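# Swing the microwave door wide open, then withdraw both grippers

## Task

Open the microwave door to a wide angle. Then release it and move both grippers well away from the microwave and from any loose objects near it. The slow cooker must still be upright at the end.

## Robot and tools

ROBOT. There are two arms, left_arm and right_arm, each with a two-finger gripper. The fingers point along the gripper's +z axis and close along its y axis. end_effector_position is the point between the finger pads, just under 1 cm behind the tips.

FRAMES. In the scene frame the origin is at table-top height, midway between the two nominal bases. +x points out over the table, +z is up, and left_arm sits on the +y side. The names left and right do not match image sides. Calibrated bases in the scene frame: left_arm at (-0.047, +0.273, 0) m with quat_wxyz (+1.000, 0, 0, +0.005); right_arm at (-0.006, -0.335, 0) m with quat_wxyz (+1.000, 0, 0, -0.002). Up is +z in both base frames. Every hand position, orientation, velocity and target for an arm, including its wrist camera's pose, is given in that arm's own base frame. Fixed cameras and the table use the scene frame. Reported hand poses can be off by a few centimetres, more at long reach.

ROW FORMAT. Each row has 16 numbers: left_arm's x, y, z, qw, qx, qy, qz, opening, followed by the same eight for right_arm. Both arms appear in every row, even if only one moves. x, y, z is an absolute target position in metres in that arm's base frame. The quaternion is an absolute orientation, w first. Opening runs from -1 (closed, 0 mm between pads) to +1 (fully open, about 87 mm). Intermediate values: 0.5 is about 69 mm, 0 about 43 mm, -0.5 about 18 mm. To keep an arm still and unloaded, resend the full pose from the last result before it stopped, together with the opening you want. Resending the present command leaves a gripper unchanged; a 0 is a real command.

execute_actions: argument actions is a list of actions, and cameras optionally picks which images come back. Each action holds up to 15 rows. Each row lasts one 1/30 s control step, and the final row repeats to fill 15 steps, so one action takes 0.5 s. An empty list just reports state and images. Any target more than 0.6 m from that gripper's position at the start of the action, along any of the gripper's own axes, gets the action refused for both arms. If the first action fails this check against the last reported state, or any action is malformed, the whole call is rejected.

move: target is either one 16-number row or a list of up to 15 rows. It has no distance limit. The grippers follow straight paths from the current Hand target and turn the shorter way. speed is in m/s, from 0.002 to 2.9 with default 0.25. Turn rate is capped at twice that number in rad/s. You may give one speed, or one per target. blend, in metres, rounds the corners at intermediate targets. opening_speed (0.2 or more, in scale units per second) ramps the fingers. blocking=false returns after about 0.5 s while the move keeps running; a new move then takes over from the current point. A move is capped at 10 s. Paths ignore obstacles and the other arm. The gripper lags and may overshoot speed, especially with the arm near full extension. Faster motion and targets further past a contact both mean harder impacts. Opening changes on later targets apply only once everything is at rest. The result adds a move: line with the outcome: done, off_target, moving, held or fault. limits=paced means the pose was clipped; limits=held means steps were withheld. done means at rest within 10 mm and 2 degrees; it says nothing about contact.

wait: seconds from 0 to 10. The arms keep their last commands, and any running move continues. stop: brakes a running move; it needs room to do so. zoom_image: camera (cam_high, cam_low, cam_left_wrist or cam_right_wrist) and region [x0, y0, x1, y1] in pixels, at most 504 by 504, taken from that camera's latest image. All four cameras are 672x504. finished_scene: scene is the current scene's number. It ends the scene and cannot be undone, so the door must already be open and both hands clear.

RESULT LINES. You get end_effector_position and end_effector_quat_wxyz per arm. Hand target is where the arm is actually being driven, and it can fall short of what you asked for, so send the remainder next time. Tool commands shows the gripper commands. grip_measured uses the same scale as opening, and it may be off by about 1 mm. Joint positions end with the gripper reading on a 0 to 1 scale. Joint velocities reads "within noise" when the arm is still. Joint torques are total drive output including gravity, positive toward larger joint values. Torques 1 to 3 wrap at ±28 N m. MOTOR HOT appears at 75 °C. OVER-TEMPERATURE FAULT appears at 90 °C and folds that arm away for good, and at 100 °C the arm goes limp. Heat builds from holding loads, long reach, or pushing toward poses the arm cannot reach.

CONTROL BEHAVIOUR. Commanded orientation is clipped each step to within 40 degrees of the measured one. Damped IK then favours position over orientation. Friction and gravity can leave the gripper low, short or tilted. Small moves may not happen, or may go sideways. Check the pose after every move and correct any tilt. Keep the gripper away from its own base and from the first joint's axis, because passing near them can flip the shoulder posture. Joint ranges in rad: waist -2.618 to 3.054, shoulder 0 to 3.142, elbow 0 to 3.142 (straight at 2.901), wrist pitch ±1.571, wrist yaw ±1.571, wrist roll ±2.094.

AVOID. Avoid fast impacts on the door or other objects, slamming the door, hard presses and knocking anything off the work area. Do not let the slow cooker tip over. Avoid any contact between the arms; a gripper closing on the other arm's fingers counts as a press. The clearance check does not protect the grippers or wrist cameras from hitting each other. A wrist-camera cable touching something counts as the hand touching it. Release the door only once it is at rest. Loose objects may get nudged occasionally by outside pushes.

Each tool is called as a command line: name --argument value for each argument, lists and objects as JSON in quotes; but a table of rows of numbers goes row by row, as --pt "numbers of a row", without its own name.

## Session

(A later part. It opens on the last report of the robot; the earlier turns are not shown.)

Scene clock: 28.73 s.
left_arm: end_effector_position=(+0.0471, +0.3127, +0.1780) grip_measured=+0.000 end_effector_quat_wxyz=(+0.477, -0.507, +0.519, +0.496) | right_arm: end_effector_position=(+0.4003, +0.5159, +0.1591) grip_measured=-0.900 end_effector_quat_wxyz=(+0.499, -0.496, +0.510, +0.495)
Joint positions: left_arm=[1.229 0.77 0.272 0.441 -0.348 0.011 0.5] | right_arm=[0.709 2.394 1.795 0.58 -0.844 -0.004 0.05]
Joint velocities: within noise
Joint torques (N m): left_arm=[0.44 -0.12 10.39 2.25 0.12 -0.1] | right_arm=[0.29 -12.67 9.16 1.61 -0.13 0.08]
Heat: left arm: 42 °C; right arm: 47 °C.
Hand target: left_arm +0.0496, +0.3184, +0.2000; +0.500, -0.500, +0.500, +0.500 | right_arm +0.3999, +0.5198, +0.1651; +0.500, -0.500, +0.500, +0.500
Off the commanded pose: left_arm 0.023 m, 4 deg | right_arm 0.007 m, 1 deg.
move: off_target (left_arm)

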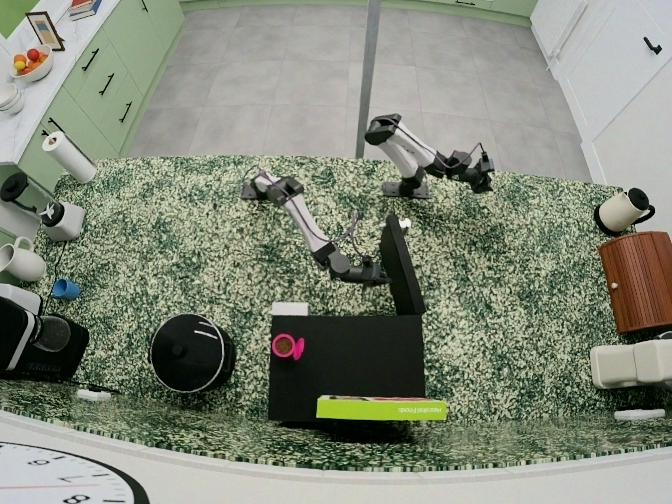

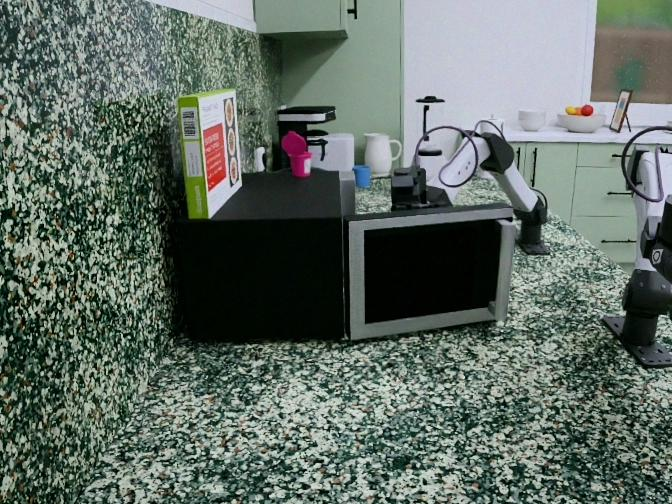

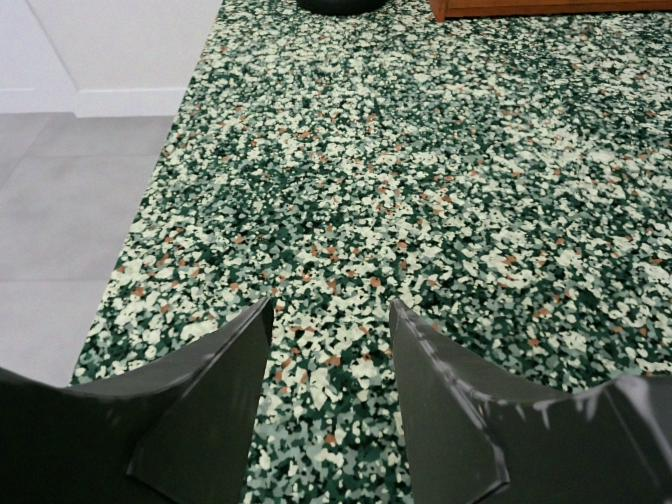

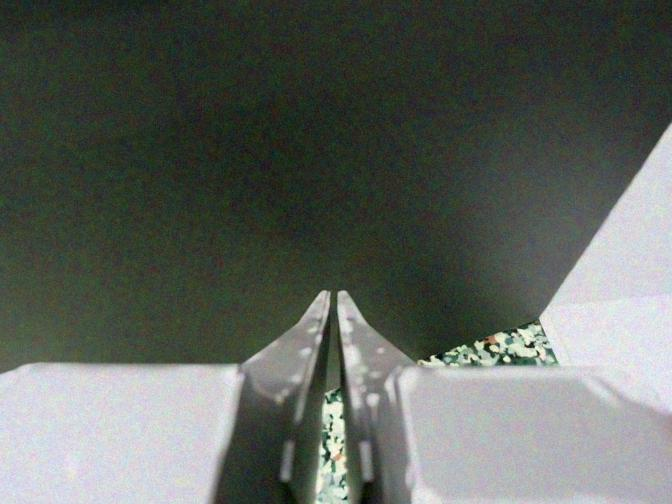

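move --pt "0.05 0.32 0.2 0.5 -0.5 0.5 0.5 0 0.37 0.572 0.165 0.5 -0.5 0.5 0.5 -0.9" --speed 0.1

Scene clock: 30.20 s.
left_arm: end_effector_position=(+0.0471, +0.3127, +0.1780) grip_measured=+0.000 end_effector_quat_wxyz=(+0.477, -0.507, +0.519, +0.496) | right_arm: end_effector_position=(+0.3627, +0.5699, +0.1588) grip_measured=-0.900 end_effector_quat_wxyz=(+0.491, -0.505, +0.502, +0.502)
Joint positions: left_arm=[1.229 0.77 0.272 0.441 -0.348 0.011 0.5] | right_arm=[0.824 2.454 1.904 0.53 -0.761 -0.004 0.05]
Joint velocities: within noise
Joint torques (N m): left_arm=[0.44 -0.13 10.39 2.26 0.12 -0.11] | right_arm=[-0.25 -13.12 9.32 1.68 0.19 0.09]
Heat: left arm: 42 °C; right arm: 48 °C.
Hand target: left_arm +0.0496, +0.3184, +0.2000; +0.500, -0.500, +0.500, +0.500 | right_arm +0.3696, +0.5716, +0.1650; +0.500, -0.500, +0.500, +0.500
Off the commanded pose: left_arm 0.023 m, 4 deg | right_arm 0.010 m, 1 deg.
move: off_target (left_arm)

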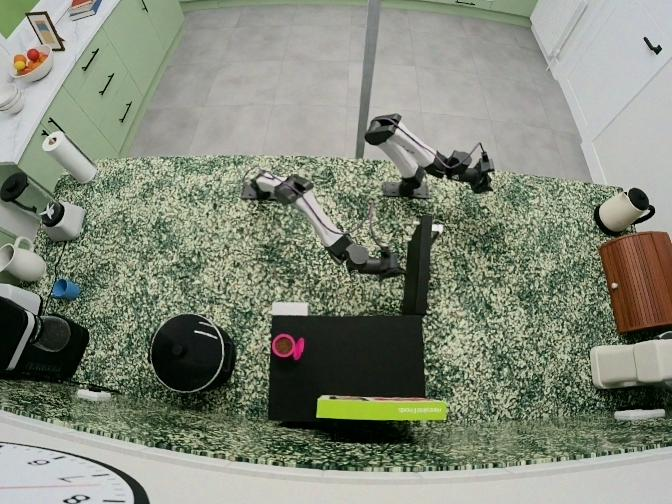

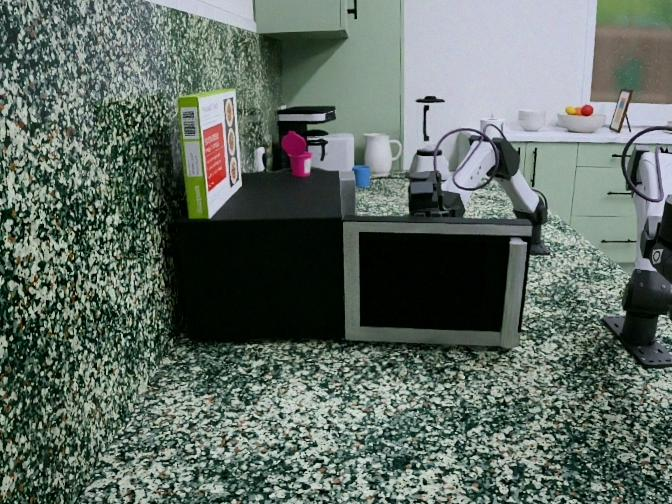

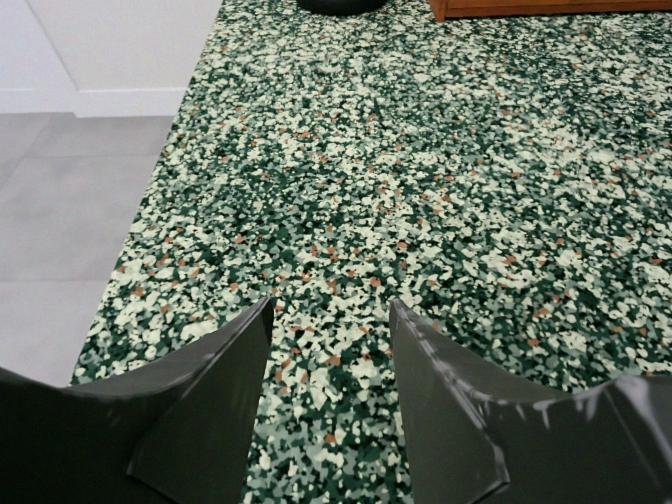

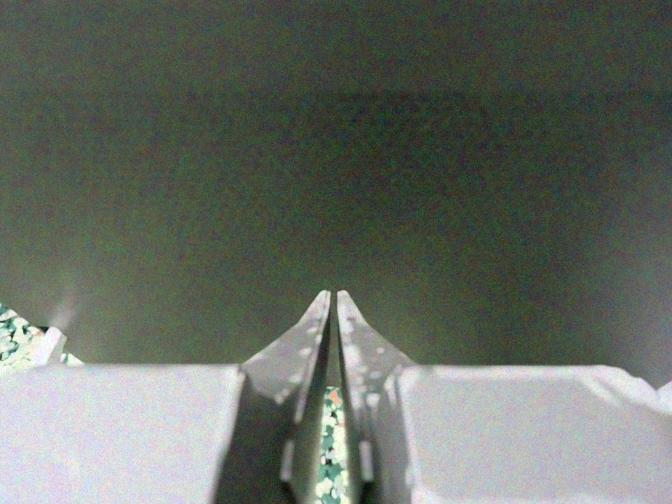

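move --pt "0.05 0.32 0.2 0.5 -0.5 0.5 0.5 0 0.33 0.38 0.165 0.561 -0.43 0.561 0.43 -0.9" --pt "0.05 0.32 0.2 0.5 -0.5 0.5 0.5 0 0.28 0.1 0.165 0.7 -0.1 0.7 0.1 -0.9" --speed 0.25 --blend 0.05 --cameras '["cam_high"]'

finished_scene --scene 1

Scene clock: 34.53 s.
left_arm: end_effector_position=(+0.0471, +0.3127, +0.1780) grip_measured=+0.000 end_effector_quat_wxyz=(+0.477, -0.507, +0.519, +0.496) | right_arm: end_effector_position=(+0.2792, +0.1032, +0.1627) grip_measured=-0.900 end_effector_quat_wxyz=(+0.697, -0.108, +0.702, +0.103)
Joint positions: left_arm=[1.229 0.77 0.272 0.441 -0.348 0.011 0.5] | right_arm=[0.433 0.612 0.137 0.467 0.133 -0.006 0.05]
Joint velocities: within noise
Joint torques (N m): left_arm=[0.43 -0.13 10.36 2.25 0.12 -0.11] | right_arm=[-0.36 -0.25 6.69 1.81 0.2 0.1]
Heat: left arm: 43 °C; right arm: 49 °C.
Hand target: left_arm +0.0496, +0.3184, +0.2000; +0.500, -0.500, +0.500, +0.500 | right_arm +0.2800, +0.1000, +0.1649; +0.700, -0.100, +0.700, +0.100
Off the commanded pose: left_arm 0.023 m, 4 deg | right_arm 0.004 m, 1 deg.
move: off_target (left_arm)
Images, in order (width x height): cam_high 672x504.

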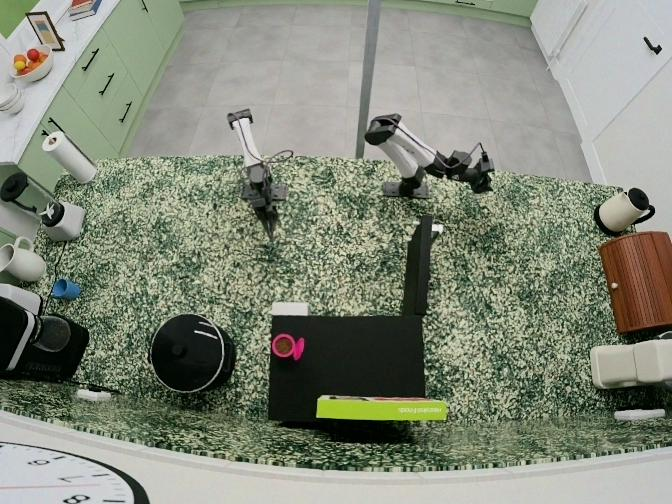

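The scene is finished: the task was done.


## Next scene

The same job, from a new start.

execute_actions --actions '[]'

zoom_image --camera "cam_high" --region '[220, 200, 460, 440]'

Scene clock: 0.00 s.
left_arm: end_effector_position=(+0.3815, +0.0040, +0.0546) grip_measured=+1.000 end_effector_quat_wxyz=(+0.588, -0.018, +0.809, -0.011) | right_arm: end_effector_position=(+0.3828, -0.0200, +0.0514) grip_measured=+0.990 end_effector_quat_wxyz=(+0.579, +0.019, +0.812, -0.063)
Joint positions: left_arm=[0.022 1.54 0.342 0.884 0.017 -0.034 1] | right_arm=[0.015 1.559 0.359 0.87 0.138 -0.038 0.995]
Joint velocities: within noise
Joint torques (N m): no reading
Heat: left arm: 34 °C; right arm: 37 °C.
Hand target: left_arm +0.3853, +0.0041, +0.0616; +0.597, -0.018, +0.802, -0.011 | right_arm +0.3882, -0.0200, +0.0616; +0.593, +0.020, +0.803, -0.062
Tool commands: left_gripper/opening=+1.0 right_gripper/opening=+1.0

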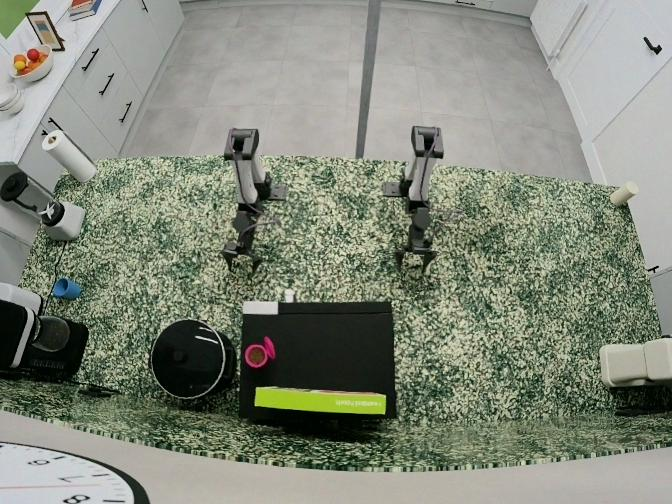

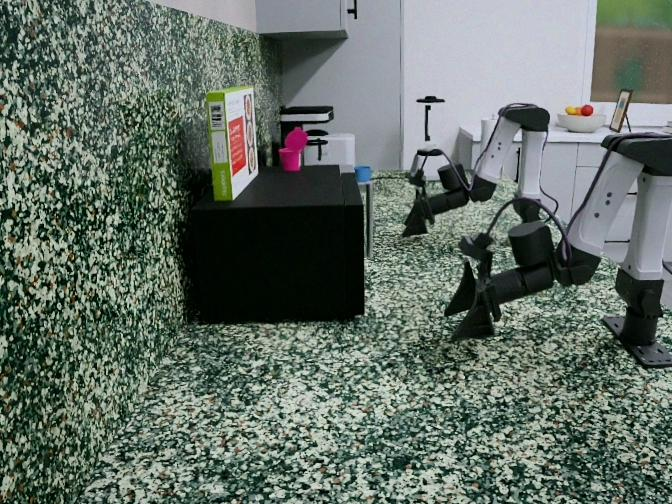

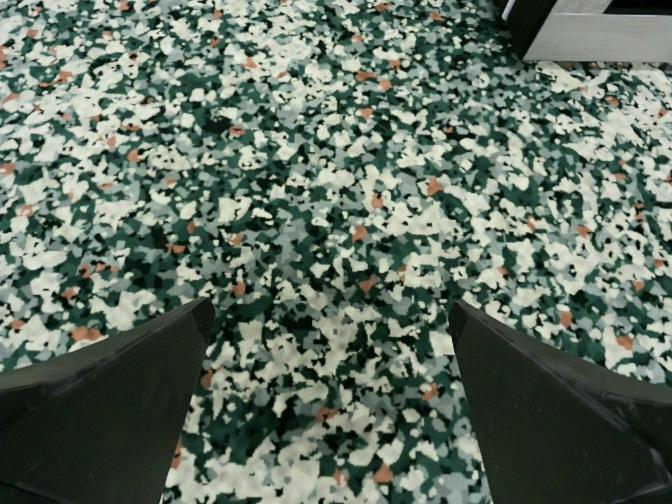

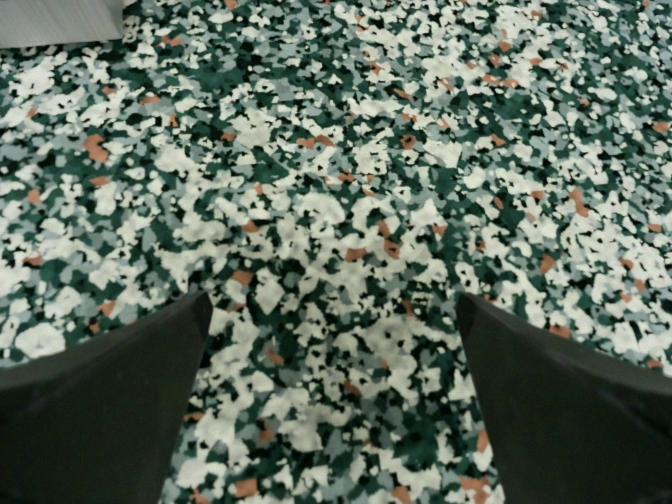

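Scaled by 2.100 from the camera's 672x504 image, which has a finer 960x720 frame.

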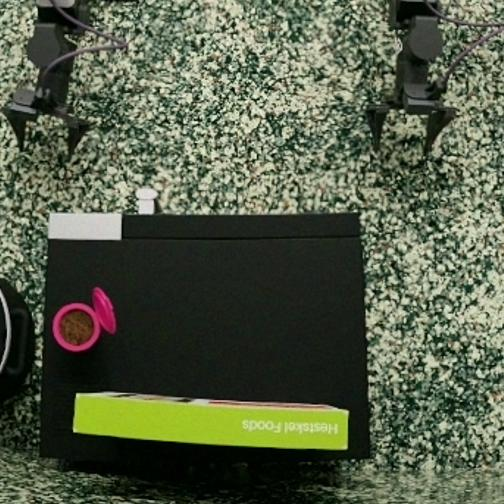

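move --pt "0.05 0.32 0.2 0.5 -0.5 0.5 0.5 0 0.395 0.197 0.167 0.707 0 0.707 0 1" --cameras '["cam_high","cam_low","cam_right_wrist"]'

zoom_image --camera "cam_high" --region '[200, 200, 420, 340]'

zoom_image --camera "cam_low" --region '[300, 140, 480, 280]'

Scene clock: 4.47 s.
left_arm: end_effector_position=(+0.0496, +0.3131, +0.1785) grip_measured=+0.000 end_effector_quat_wxyz=(+0.483, -0.507, +0.519, +0.491) | right_arm: end_effector_position=(+0.3895, +0.1921, +0.1531) grip_measured=+0.990 end_effector_quat_wxyz=(+0.694, -0.013, +0.720, -0.007)
Joint positions: left_arm=[1.229 0.772 0.274 0.442 -0.338 0.001 0.5] | right_arm=[0.728 1.611 0.619 0.943 0.72 0.005 0.995]
Joint velocities: within noise
Joint torques (N m): left_arm=[0.44 -0.25 10.02 2.21 0.01 0] | right_arm=[0.51 -5.55 7.75 1.96 0.24 0.01]
Heat: left arm: 35 °C; right arm: 38 °C.
Hand target: left_arm +0.0497, +0.3185, +0.1999; +0.500, -0.500, +0.500, +0.500 | right_arm +0.3945, +0.1967, +0.1670; +0.707, +0.000, +0.707, +0.000
Off the commanded pose: left_arm 0.023 m, 3 deg | right_arm 0.016 m, 3 deg.
move: off_target (left_arm, right_arm)
Images, in order (width x height): cam_high 672x504, cam_low 672x504, cam_right_wrist 672x504.

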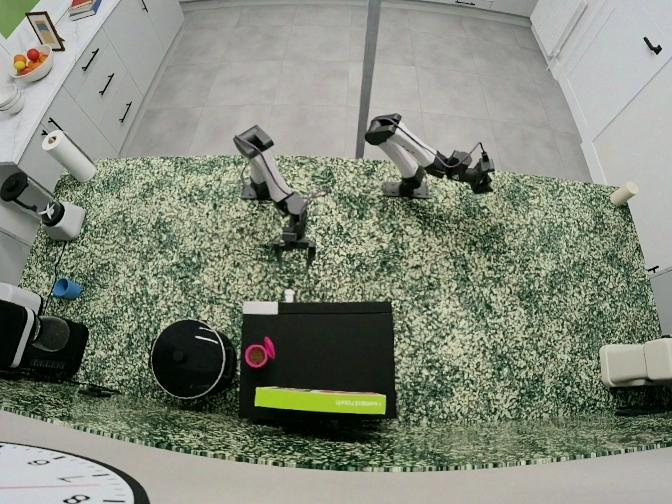

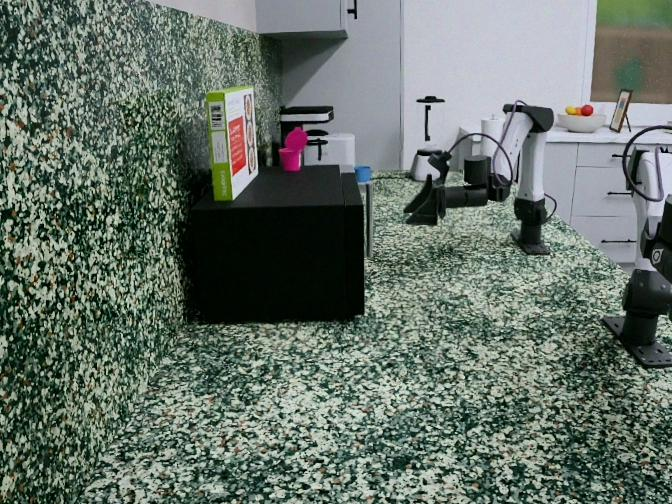

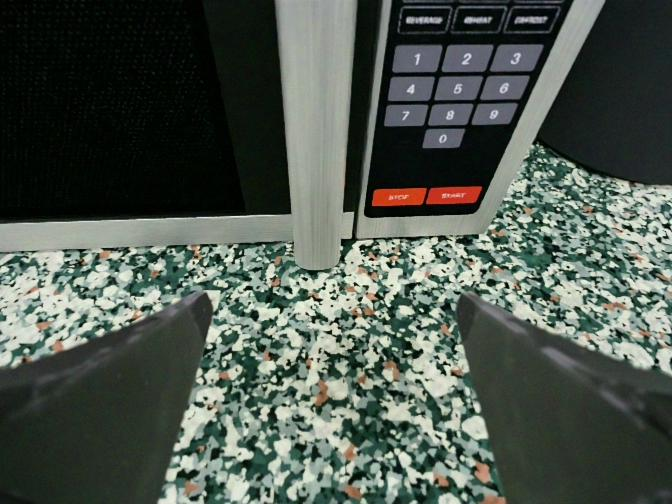

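Scaled by 2.291 from the camera's 672x504 image, which has a finer 960x720 frame.

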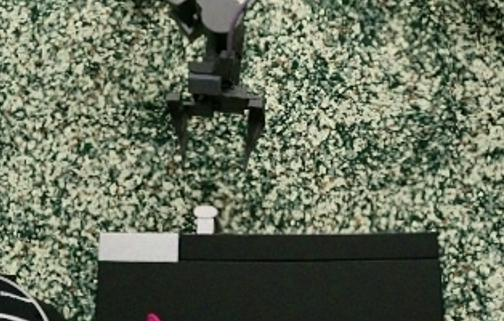

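Scaled by 2.800 from the camera's 672x504 image, which has a finer 960x720 frame.

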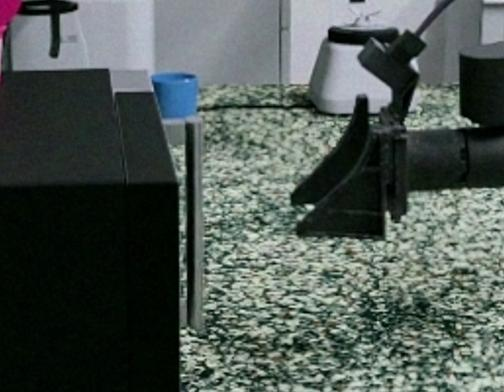

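move --pt "0.05 0.32 0.2 0.5 -0.5 0.5 0.5 0 0.458 0.200 0.17 0.707 0 0.707 0 1" --speed 0.2 --cameras '["cam_high","cam_low","cam_right_wrist"]'

zoom_image --camera "cam_high" --region '[200, 200, 420, 340]'

zoom_image --camera "cam_low" --region '[300, 140, 480, 280]'

Scene clock: 6.07 s.
left_arm: end_effector_position=(+0.0496, +0.3132, +0.1787) grip_measured=+0.000 end_effector_quat_wxyz=(+0.483, -0.507, +0.518, +0.491) | right_arm: end_effector_position=(+0.4516, +0.1948, +0.1607) grip_measured=+0.990 end_effector_quat_wxyz=(+0.700, +0.000, +0.714, -0.008)
Joint positions: left_arm=[1.229 0.772 0.274 0.443 -0.338 0.001 0.5] | right_arm=[0.619 1.779 0.83 0.924 0.631 0.002 0.995]
Joint velocities: within noise
Joint torques (N m): left_arm=[0.44 -0.2 10.02 2.25 0.01 0] | right_arm=[-0.1 -7.31 8.09 1.72 -0.07 0.02]
Heat: left arm: 36 °C; right arm: 39 °C.
Hand target: left_arm +0.0497, +0.3186, +0.1999; +0.500, -0.500, +0.500, +0.500 | right_arm +0.4575, +0.1997, +0.1702; +0.707, +0.000, +0.707, +0.000
Off the commanded pose: left_arm 0.022 m, 3 deg | right_arm 0.012 m, 1 deg.
move: off_target (left_arm, right_arm)
Images, in order (width x height): cam_high 672x504, cam_low 672x504, cam_right_wrist 672x504.

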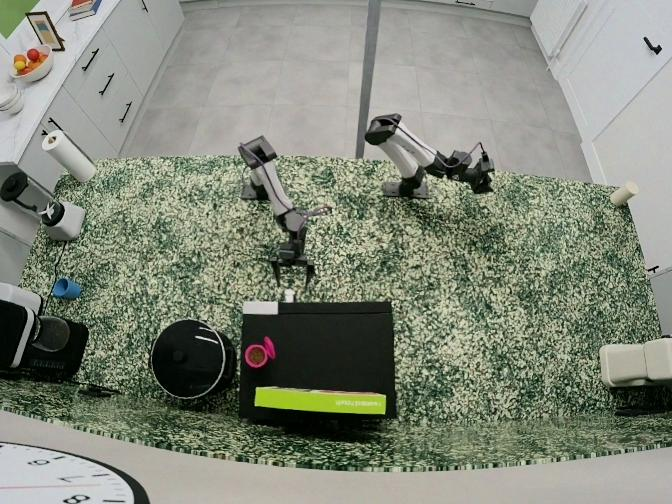

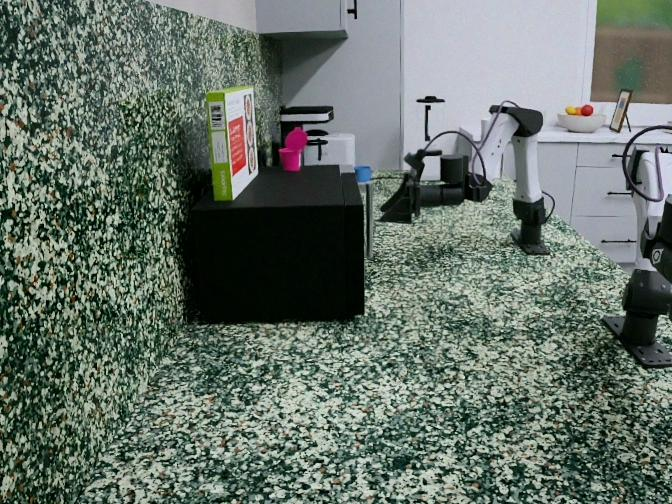

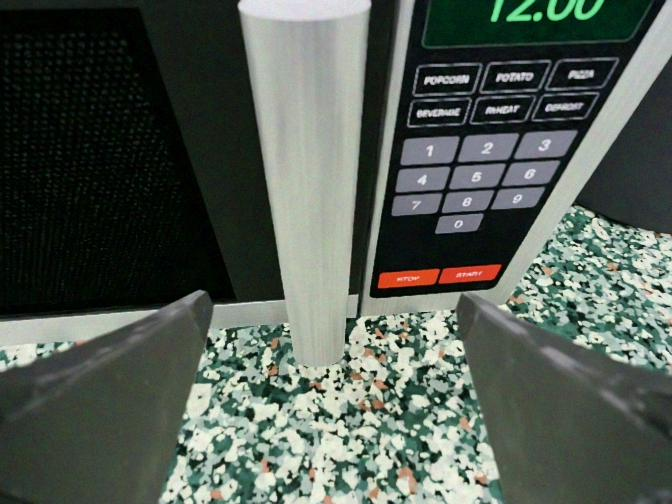

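Scaled by 2.291 from the camera's 672x504 image, which has a finer 960x720 frame.

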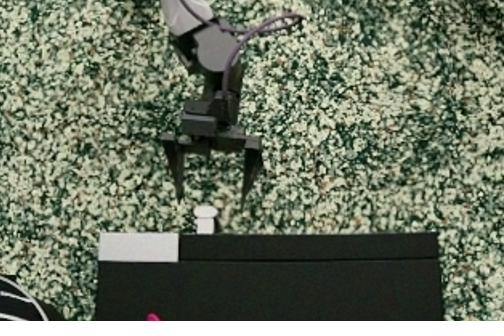

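Scaled by 2.800 from the camera's 672x504 image, which has a finer 960x720 frame.

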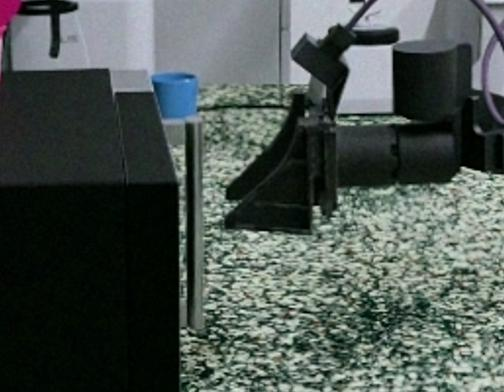

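move --pt "0.05 0.32 0.2 0.5 -0.5 0.5 0.5 0 0.494 0.205 0.17 0.707 0 0.707 0 1" --pt "0.05 0.32 0.2 0.5 -0.5 0.5 0.5 0 0.494 0.205 0.17 0.707 0 0.707 0 -0.55" --speed 0.12 --opening_speed 1.4 --cameras '["cam_high","cam_right_wrist"]'

Scene clock: 8.77 s.
left_arm: end_effector_position=(+0.0496, +0.3132, +0.1788) grip_measured=+0.000 end_effector_quat_wxyz=(+0.483, -0.507, +0.518, +0.491) | right_arm: end_effector_position=(+0.4874, +0.2012, +0.1602) grip_measured=-0.280 end_effector_quat_wxyz=(+0.699, -0.001, +0.715, -0.007)
Joint positions: left_arm=[1.229 0.772 0.274 0.443 -0.338 0.001 0.5] | right_arm=[0.576 1.885 0.973 0.887 0.584 0.002 0.36]
Joint velocities: within noise
Joint torques (N m): left_arm=[0.46 -0.18 9.99 2.24 0.01 0.01] | right_arm=[-0.21 -8.49 8.17 1.75 -0.04 0.03]
Heat: left arm: 37 °C; right arm: 39 °C.
Hand target: left_arm +0.0497, +0.3186, +0.1999; +0.500, -0.500, +0.500, +0.500 | right_arm +0.4935, +0.2047, +0.1700; +0.707, +0.000, +0.707, +0.000
Off the commanded pose: left_arm 0.022 m, 3 deg | right_arm 0.012 m, 1 deg.
move: off_target (left_arm, right_arm); target 2's new opening was sent with right_arm's hand 0.013 m and 2 deg from that target
Images, in order (width x height): cam_high 672x504, cam_right_wrist 672x504.

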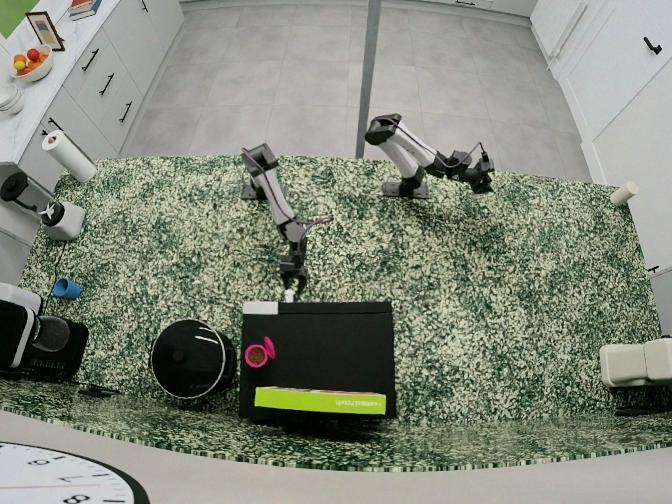

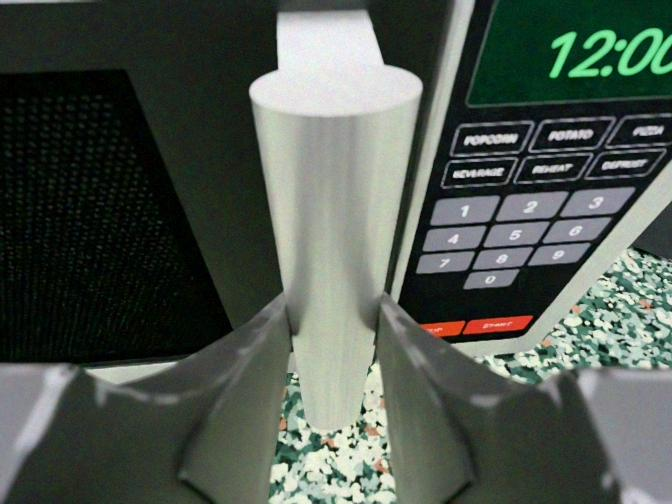

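move --pt "0.05 0.32 0.2 0.5 -0.5 0.5 0.5 0 0.4145 0.228 0.17 0.705 0.0555 0.705 -0.0555 -0.45" --pt "0.05 0.32 0.2 0.5 -0.5 0.5 0.5 0 0.342 0.269 0.17 0.702 0.08 0.702 -0.08 -0.45" --pt "0.05 0.32 0.2 0.5 -0.5 0.5 0.5 0 0.272 0.342 0.17 0.706 0.03 0.706 -0.03 -0.45" --speed 0.12 --blend 0.02

Scene clock: 11.57 s.
left_arm: end_effector_position=(+0.0496, +0.3132, +0.1789) grip_measured=+0.000 end_effector_quat_wxyz=(+0.483, -0.507, +0.518, +0.491) | right_arm: end_effector_position=(+0.2657, +0.3290, +0.1556) grip_measured=-0.436 end_effector_quat_wxyz=(+0.702, +0.019, +0.710, -0.054)
Joint positions: left_arm=[1.229 0.772 0.274 0.444 -0.338 0.001 0.5] | right_arm=[1.314 1.858 0.915 0.878 1.418 0.013 0.282]
Joint velocities: within noise
Joint torques (N m): left_arm=[0.46 -0.18 10.02 2.24 0.02 0] | right_arm=[-0.55 -8.12 9.16 1.49 -0.19 -0.06]
Heat: left arm: 37 °C; right arm: 40 °C.
Hand target: left_arm +0.0497, +0.3186, +0.1999; +0.500, -0.500, +0.500, +0.500 | right_arm +0.2713, +0.3410, +0.1704; +0.706, +0.030, +0.707, -0.030
Off the commanded pose: left_arm 0.022 m, 3 deg | right_arm 0.020 m, 3 deg.
move: off_target (left_arm, right_arm)

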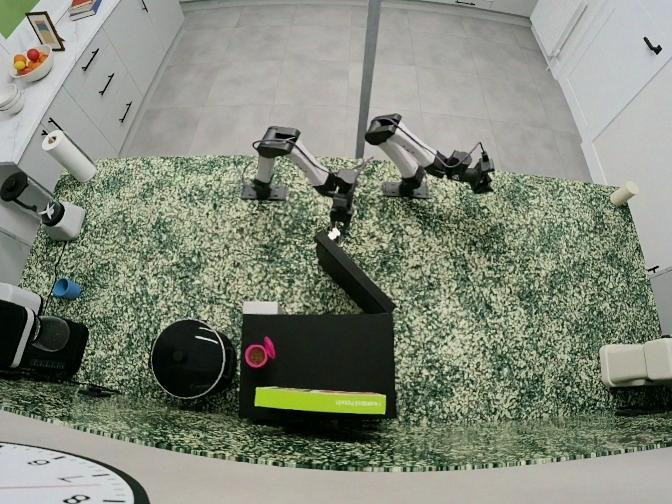

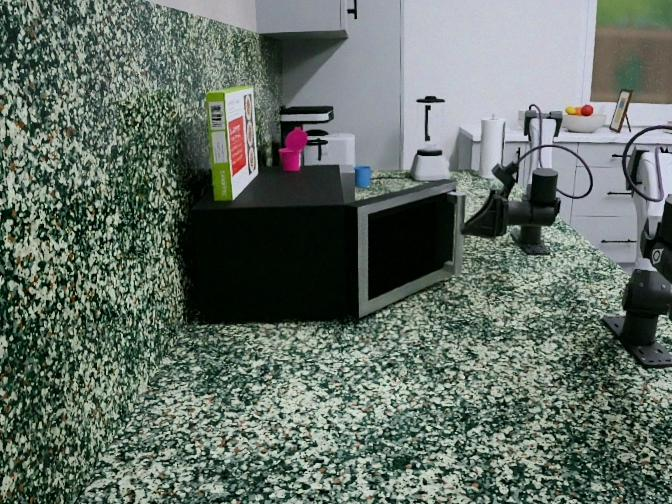

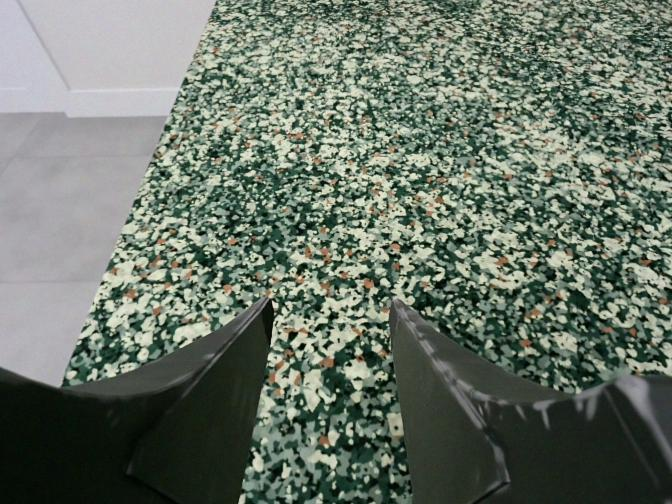

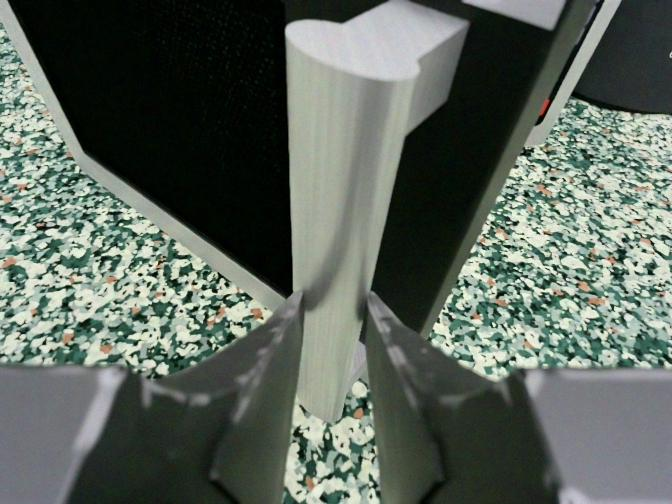

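move --pt "0.05 0.32 0.2 0.5 -0.5 0.5 0.5 0 0.266 0.333 0.17 0.706 0.03 0.706 -0.03 1" --pt "0.05 0.32 0.2 0.5 -0.5 0.5 0.5 0 0.20 0.325 0.17 0.706 0.02 0.706 -0.02 1" --pt "0.05 0.32 0.2 0.5 -0.5 0.5 0.5 0 0.23 0.165 0.17 0.707 0 0.707 0 1" --pt "0.05 0.32 0.2 0.5 -0.5 0.5 0.5 0 0.36 0.145 0.165 0.653 -0.27 0.653 0.27 -0.9" --speed '[0.2,0.25,0.3,0.3]' --opening_speed 2 --blend '[0,0.03,0.03,0]'

Scene clock: 17.37 s.
left_arm: end_effector_position=(+0.0496, +0.3132, +0.1790) grip_measured=+0.000 end_effector_quat_wxyz=(+0.483, -0.507, +0.518, +0.491) | right_arm: end_effector_position=(+0.3529, +0.1441, +0.1503) grip_measured=-0.900 end_effector_quat_wxyz=(+0.639, -0.265, +0.670, +0.269)
Joint positions: left_arm=[1.229 0.772 0.274 0.444 -0.338 0.001 0.5] | right_arm=[0.095 1.383 0.4 0.934 -0.68 -0.009 0.05]
Joint velocities: within noise
Joint torques (N m): left_arm=[0.5 -0.16 9.99 2.24 0.01 0] | right_arm=[-0.42 -3.56 7.91 1.99 -0.12 0.11]
Heat: left arm: 39 °C; right arm: 40 °C.
Hand target: left_arm +0.0497, +0.3186, +0.2000; +0.500, -0.500, +0.500, +0.500 | right_arm +0.3594, +0.1448, +0.1650; +0.653, -0.270, +0.654, +0.270
Off the commanded pose: left_arm 0.022 m, 3 deg | right_arm 0.016 m, 3 deg.
move: off_target (left_arm, right_arm); target 4's new opening was sent with right_arm's hand 0.017 m and 3 deg from that target

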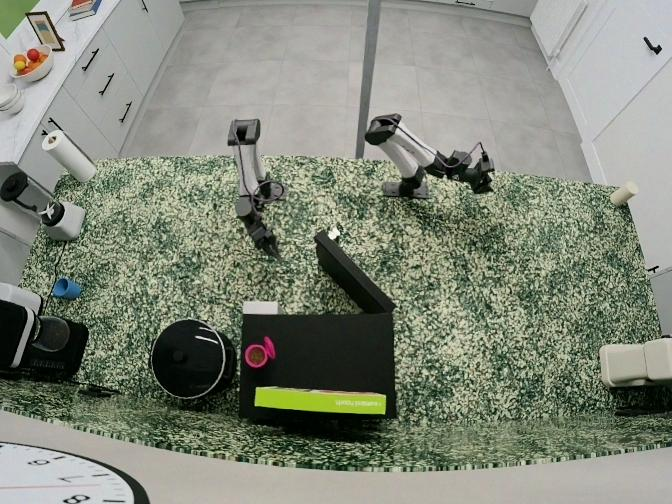

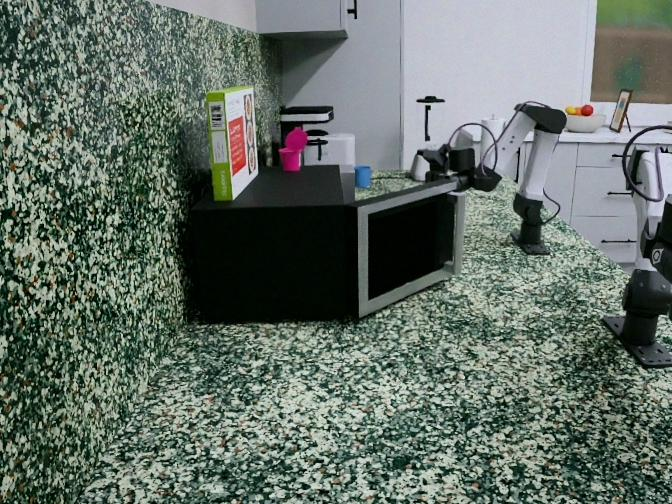

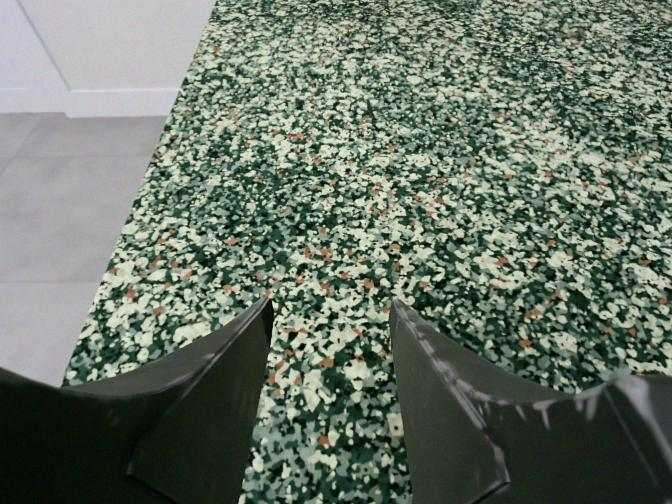

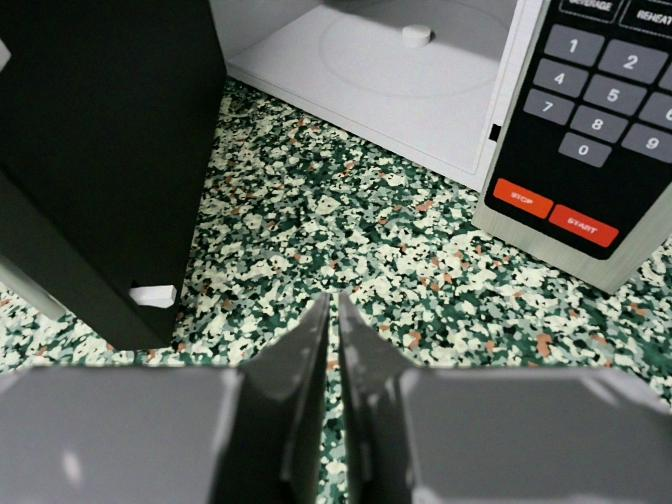

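move --pt "0.05 0.32 0.2 0.5 -0.5 0.5 0.5 0 0.42 0.245 0.165 0.612 -0.354 0.612 0.354 -0.9" --pt "0.05 0.32 0.2 0.5 -0.5 0.5 0.5 0 0.42 0.355 0.165 0.561 -0.43 0.561 0.43 -0.9" --pt "0.05 0.32 0.2 0.5 -0.5 0.5 0.5 0 0.40 0.435 0.165 0.5 -0.5 0.5 0.5 -0.9" --pt "0.05 0.32 0.2 0.5 -0.5 0.5 0.5 0 0.37 0.489 0.165 0.5 -0.5 0.5 0.5 -0.9" --speed '[0.2,0.14,0.14,0.14]' --blend 0.02 --cameras '["cam_high","cam_low","cam_right_wrist"]'

Scene clock: 21.33 s.
left_arm: end_effector_position=(+0.0496, +0.3132, +0.1790) grip_measured=+0.000 end_effector_quat_wxyz=(+0.483, -0.507, +0.518, +0.491) | right_arm: end_effector_position=(+0.3618, +0.4865, +0.1568) grip_measured=-0.900 end_effector_quat_wxyz=(+0.490, -0.504, +0.503, +0.503)
Joint positions: left_arm=[1.229 0.772 0.274 0.444 -0.338 0.001 0.5] | right_arm=[0.707 2.237 1.508 0.705 -0.878 -0.005 0.05]
Joint velocities: within noise
Joint torques (N m): left_arm=[0.5 -0.18 9.98 2.24 0.02 0] | right_arm=[-0.29 -11.6 8.79 1.65 0.17 0.09]
Heat: left arm: 40 °C; right arm: 41 °C.
Hand target: left_arm +0.0497, +0.3186, +0.1999; +0.500, -0.500, +0.500, +0.500 | right_arm +0.3697, +0.4885, +0.1651; +0.500, -0.500, +0.500, +0.500
Off the commanded pose: left_arm 0.022 m, 3 deg | right_arm 0.012 m, 1 deg.
move: off_target (left_arm, right_arm)
Images, in order (width x height): cam_high 672x504, cam_low 672x504, cam_right_wrist 672x504.

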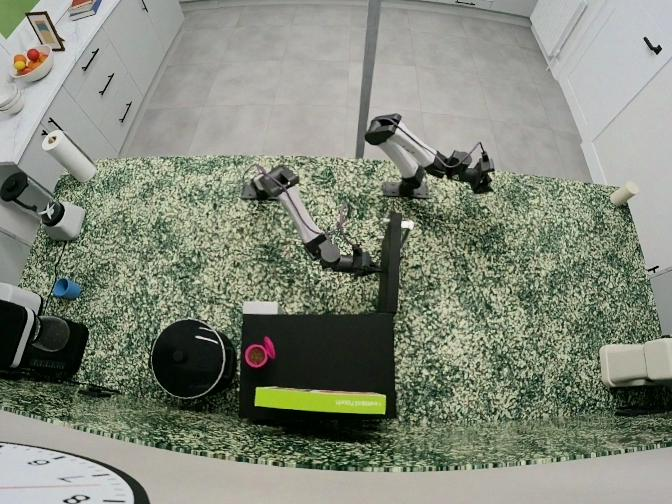

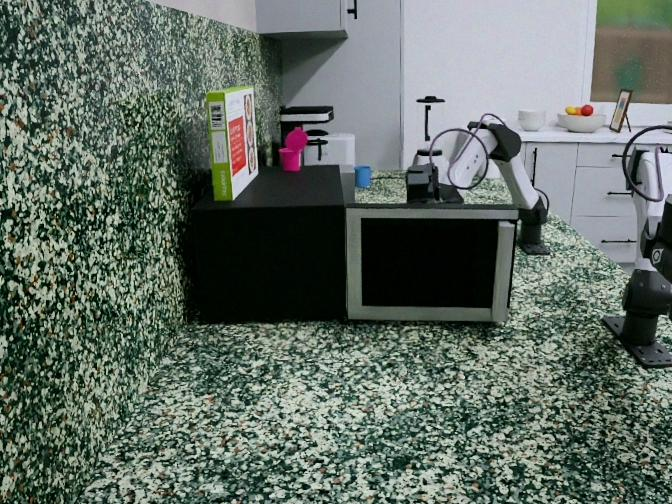

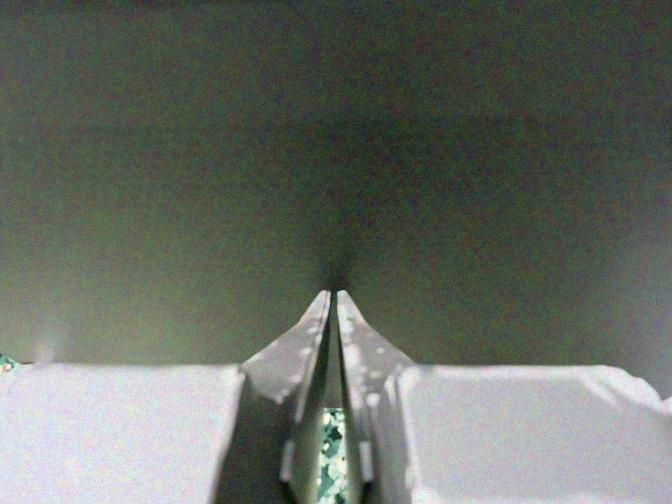

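move --pt "0.05 0.32 0.2 0.5 -0.5 0.5 0.5 0 0.366 0.498 0.165 0.5 -0.5 0.5 0.5 -0.9" --pt "0.05 0.32 0.2 0.5 -0.5 0.5 0.5 0 0.33 0.30 0.165 0.561 -0.43 0.561 0.43 -0.9" --pt "0.05 0.32 0.2 0.5 -0.5 0.5 0.5 0 0.28 0.06 0.165 0.7 -0.1 0.7 0.1 -0.9" --speed '[0.08,0.25,0.3]' --blend '[0,0.05,0]' --cameras '["cam_high"]'

Scene clock: 25.17 s.
left_arm: end_effector_position=(+0.0496, +0.3132, +0.1790) grip_measured=+0.000 end_effector_quat_wxyz=(+0.483, -0.507, +0.518, +0.491) | right_arm: end_effector_position=(+0.2792, +0.0633, +0.1622) grip_measured=-0.900 end_effector_quat_wxyz=(+0.696, -0.107, +0.702, +0.105)
Joint positions: left_arm=[1.229 0.772 0.274 0.444 -0.338 0.001 0.5] | right_arm=[0.103 0.503 0.125 0.368 -0.197 -0.004 0.05]
Joint velocities: within noise
Joint torques (N m): left_arm=[0.5 -0.17 10 2.24 0.01 0.01] | right_arm=[-0.4 0.23 6.75 1.86 0.19 0.09]
Heat: left arm: 41 °C; right arm: 42 °C.
Hand target: left_arm +0.0497, +0.3186, +0.1999; +0.500, -0.500, +0.500, +0.500 | right_arm +0.2800, +0.0601, +0.1650; +0.700, -0.100, +0.700, +0.100
Off the commanded pose: left_arm 0.022 m, 3 deg | right_arm 0.004 m, 1 deg.
move: off_target (left_arm)
Images, in order (width x height): cam_high 672x504.

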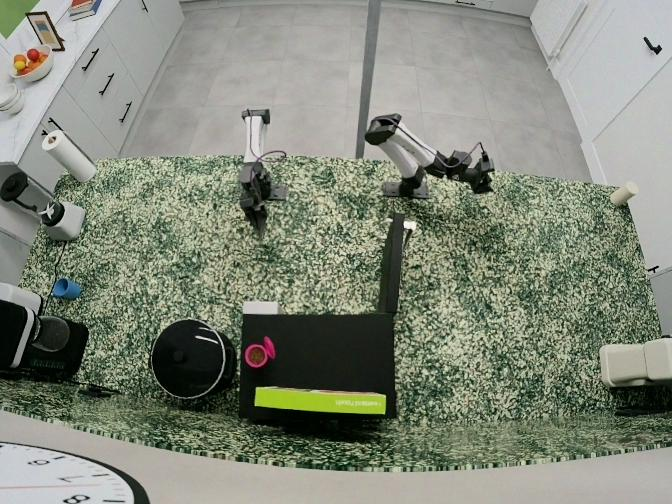

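finished_scene --scene 2

The scene is finished: the task was done.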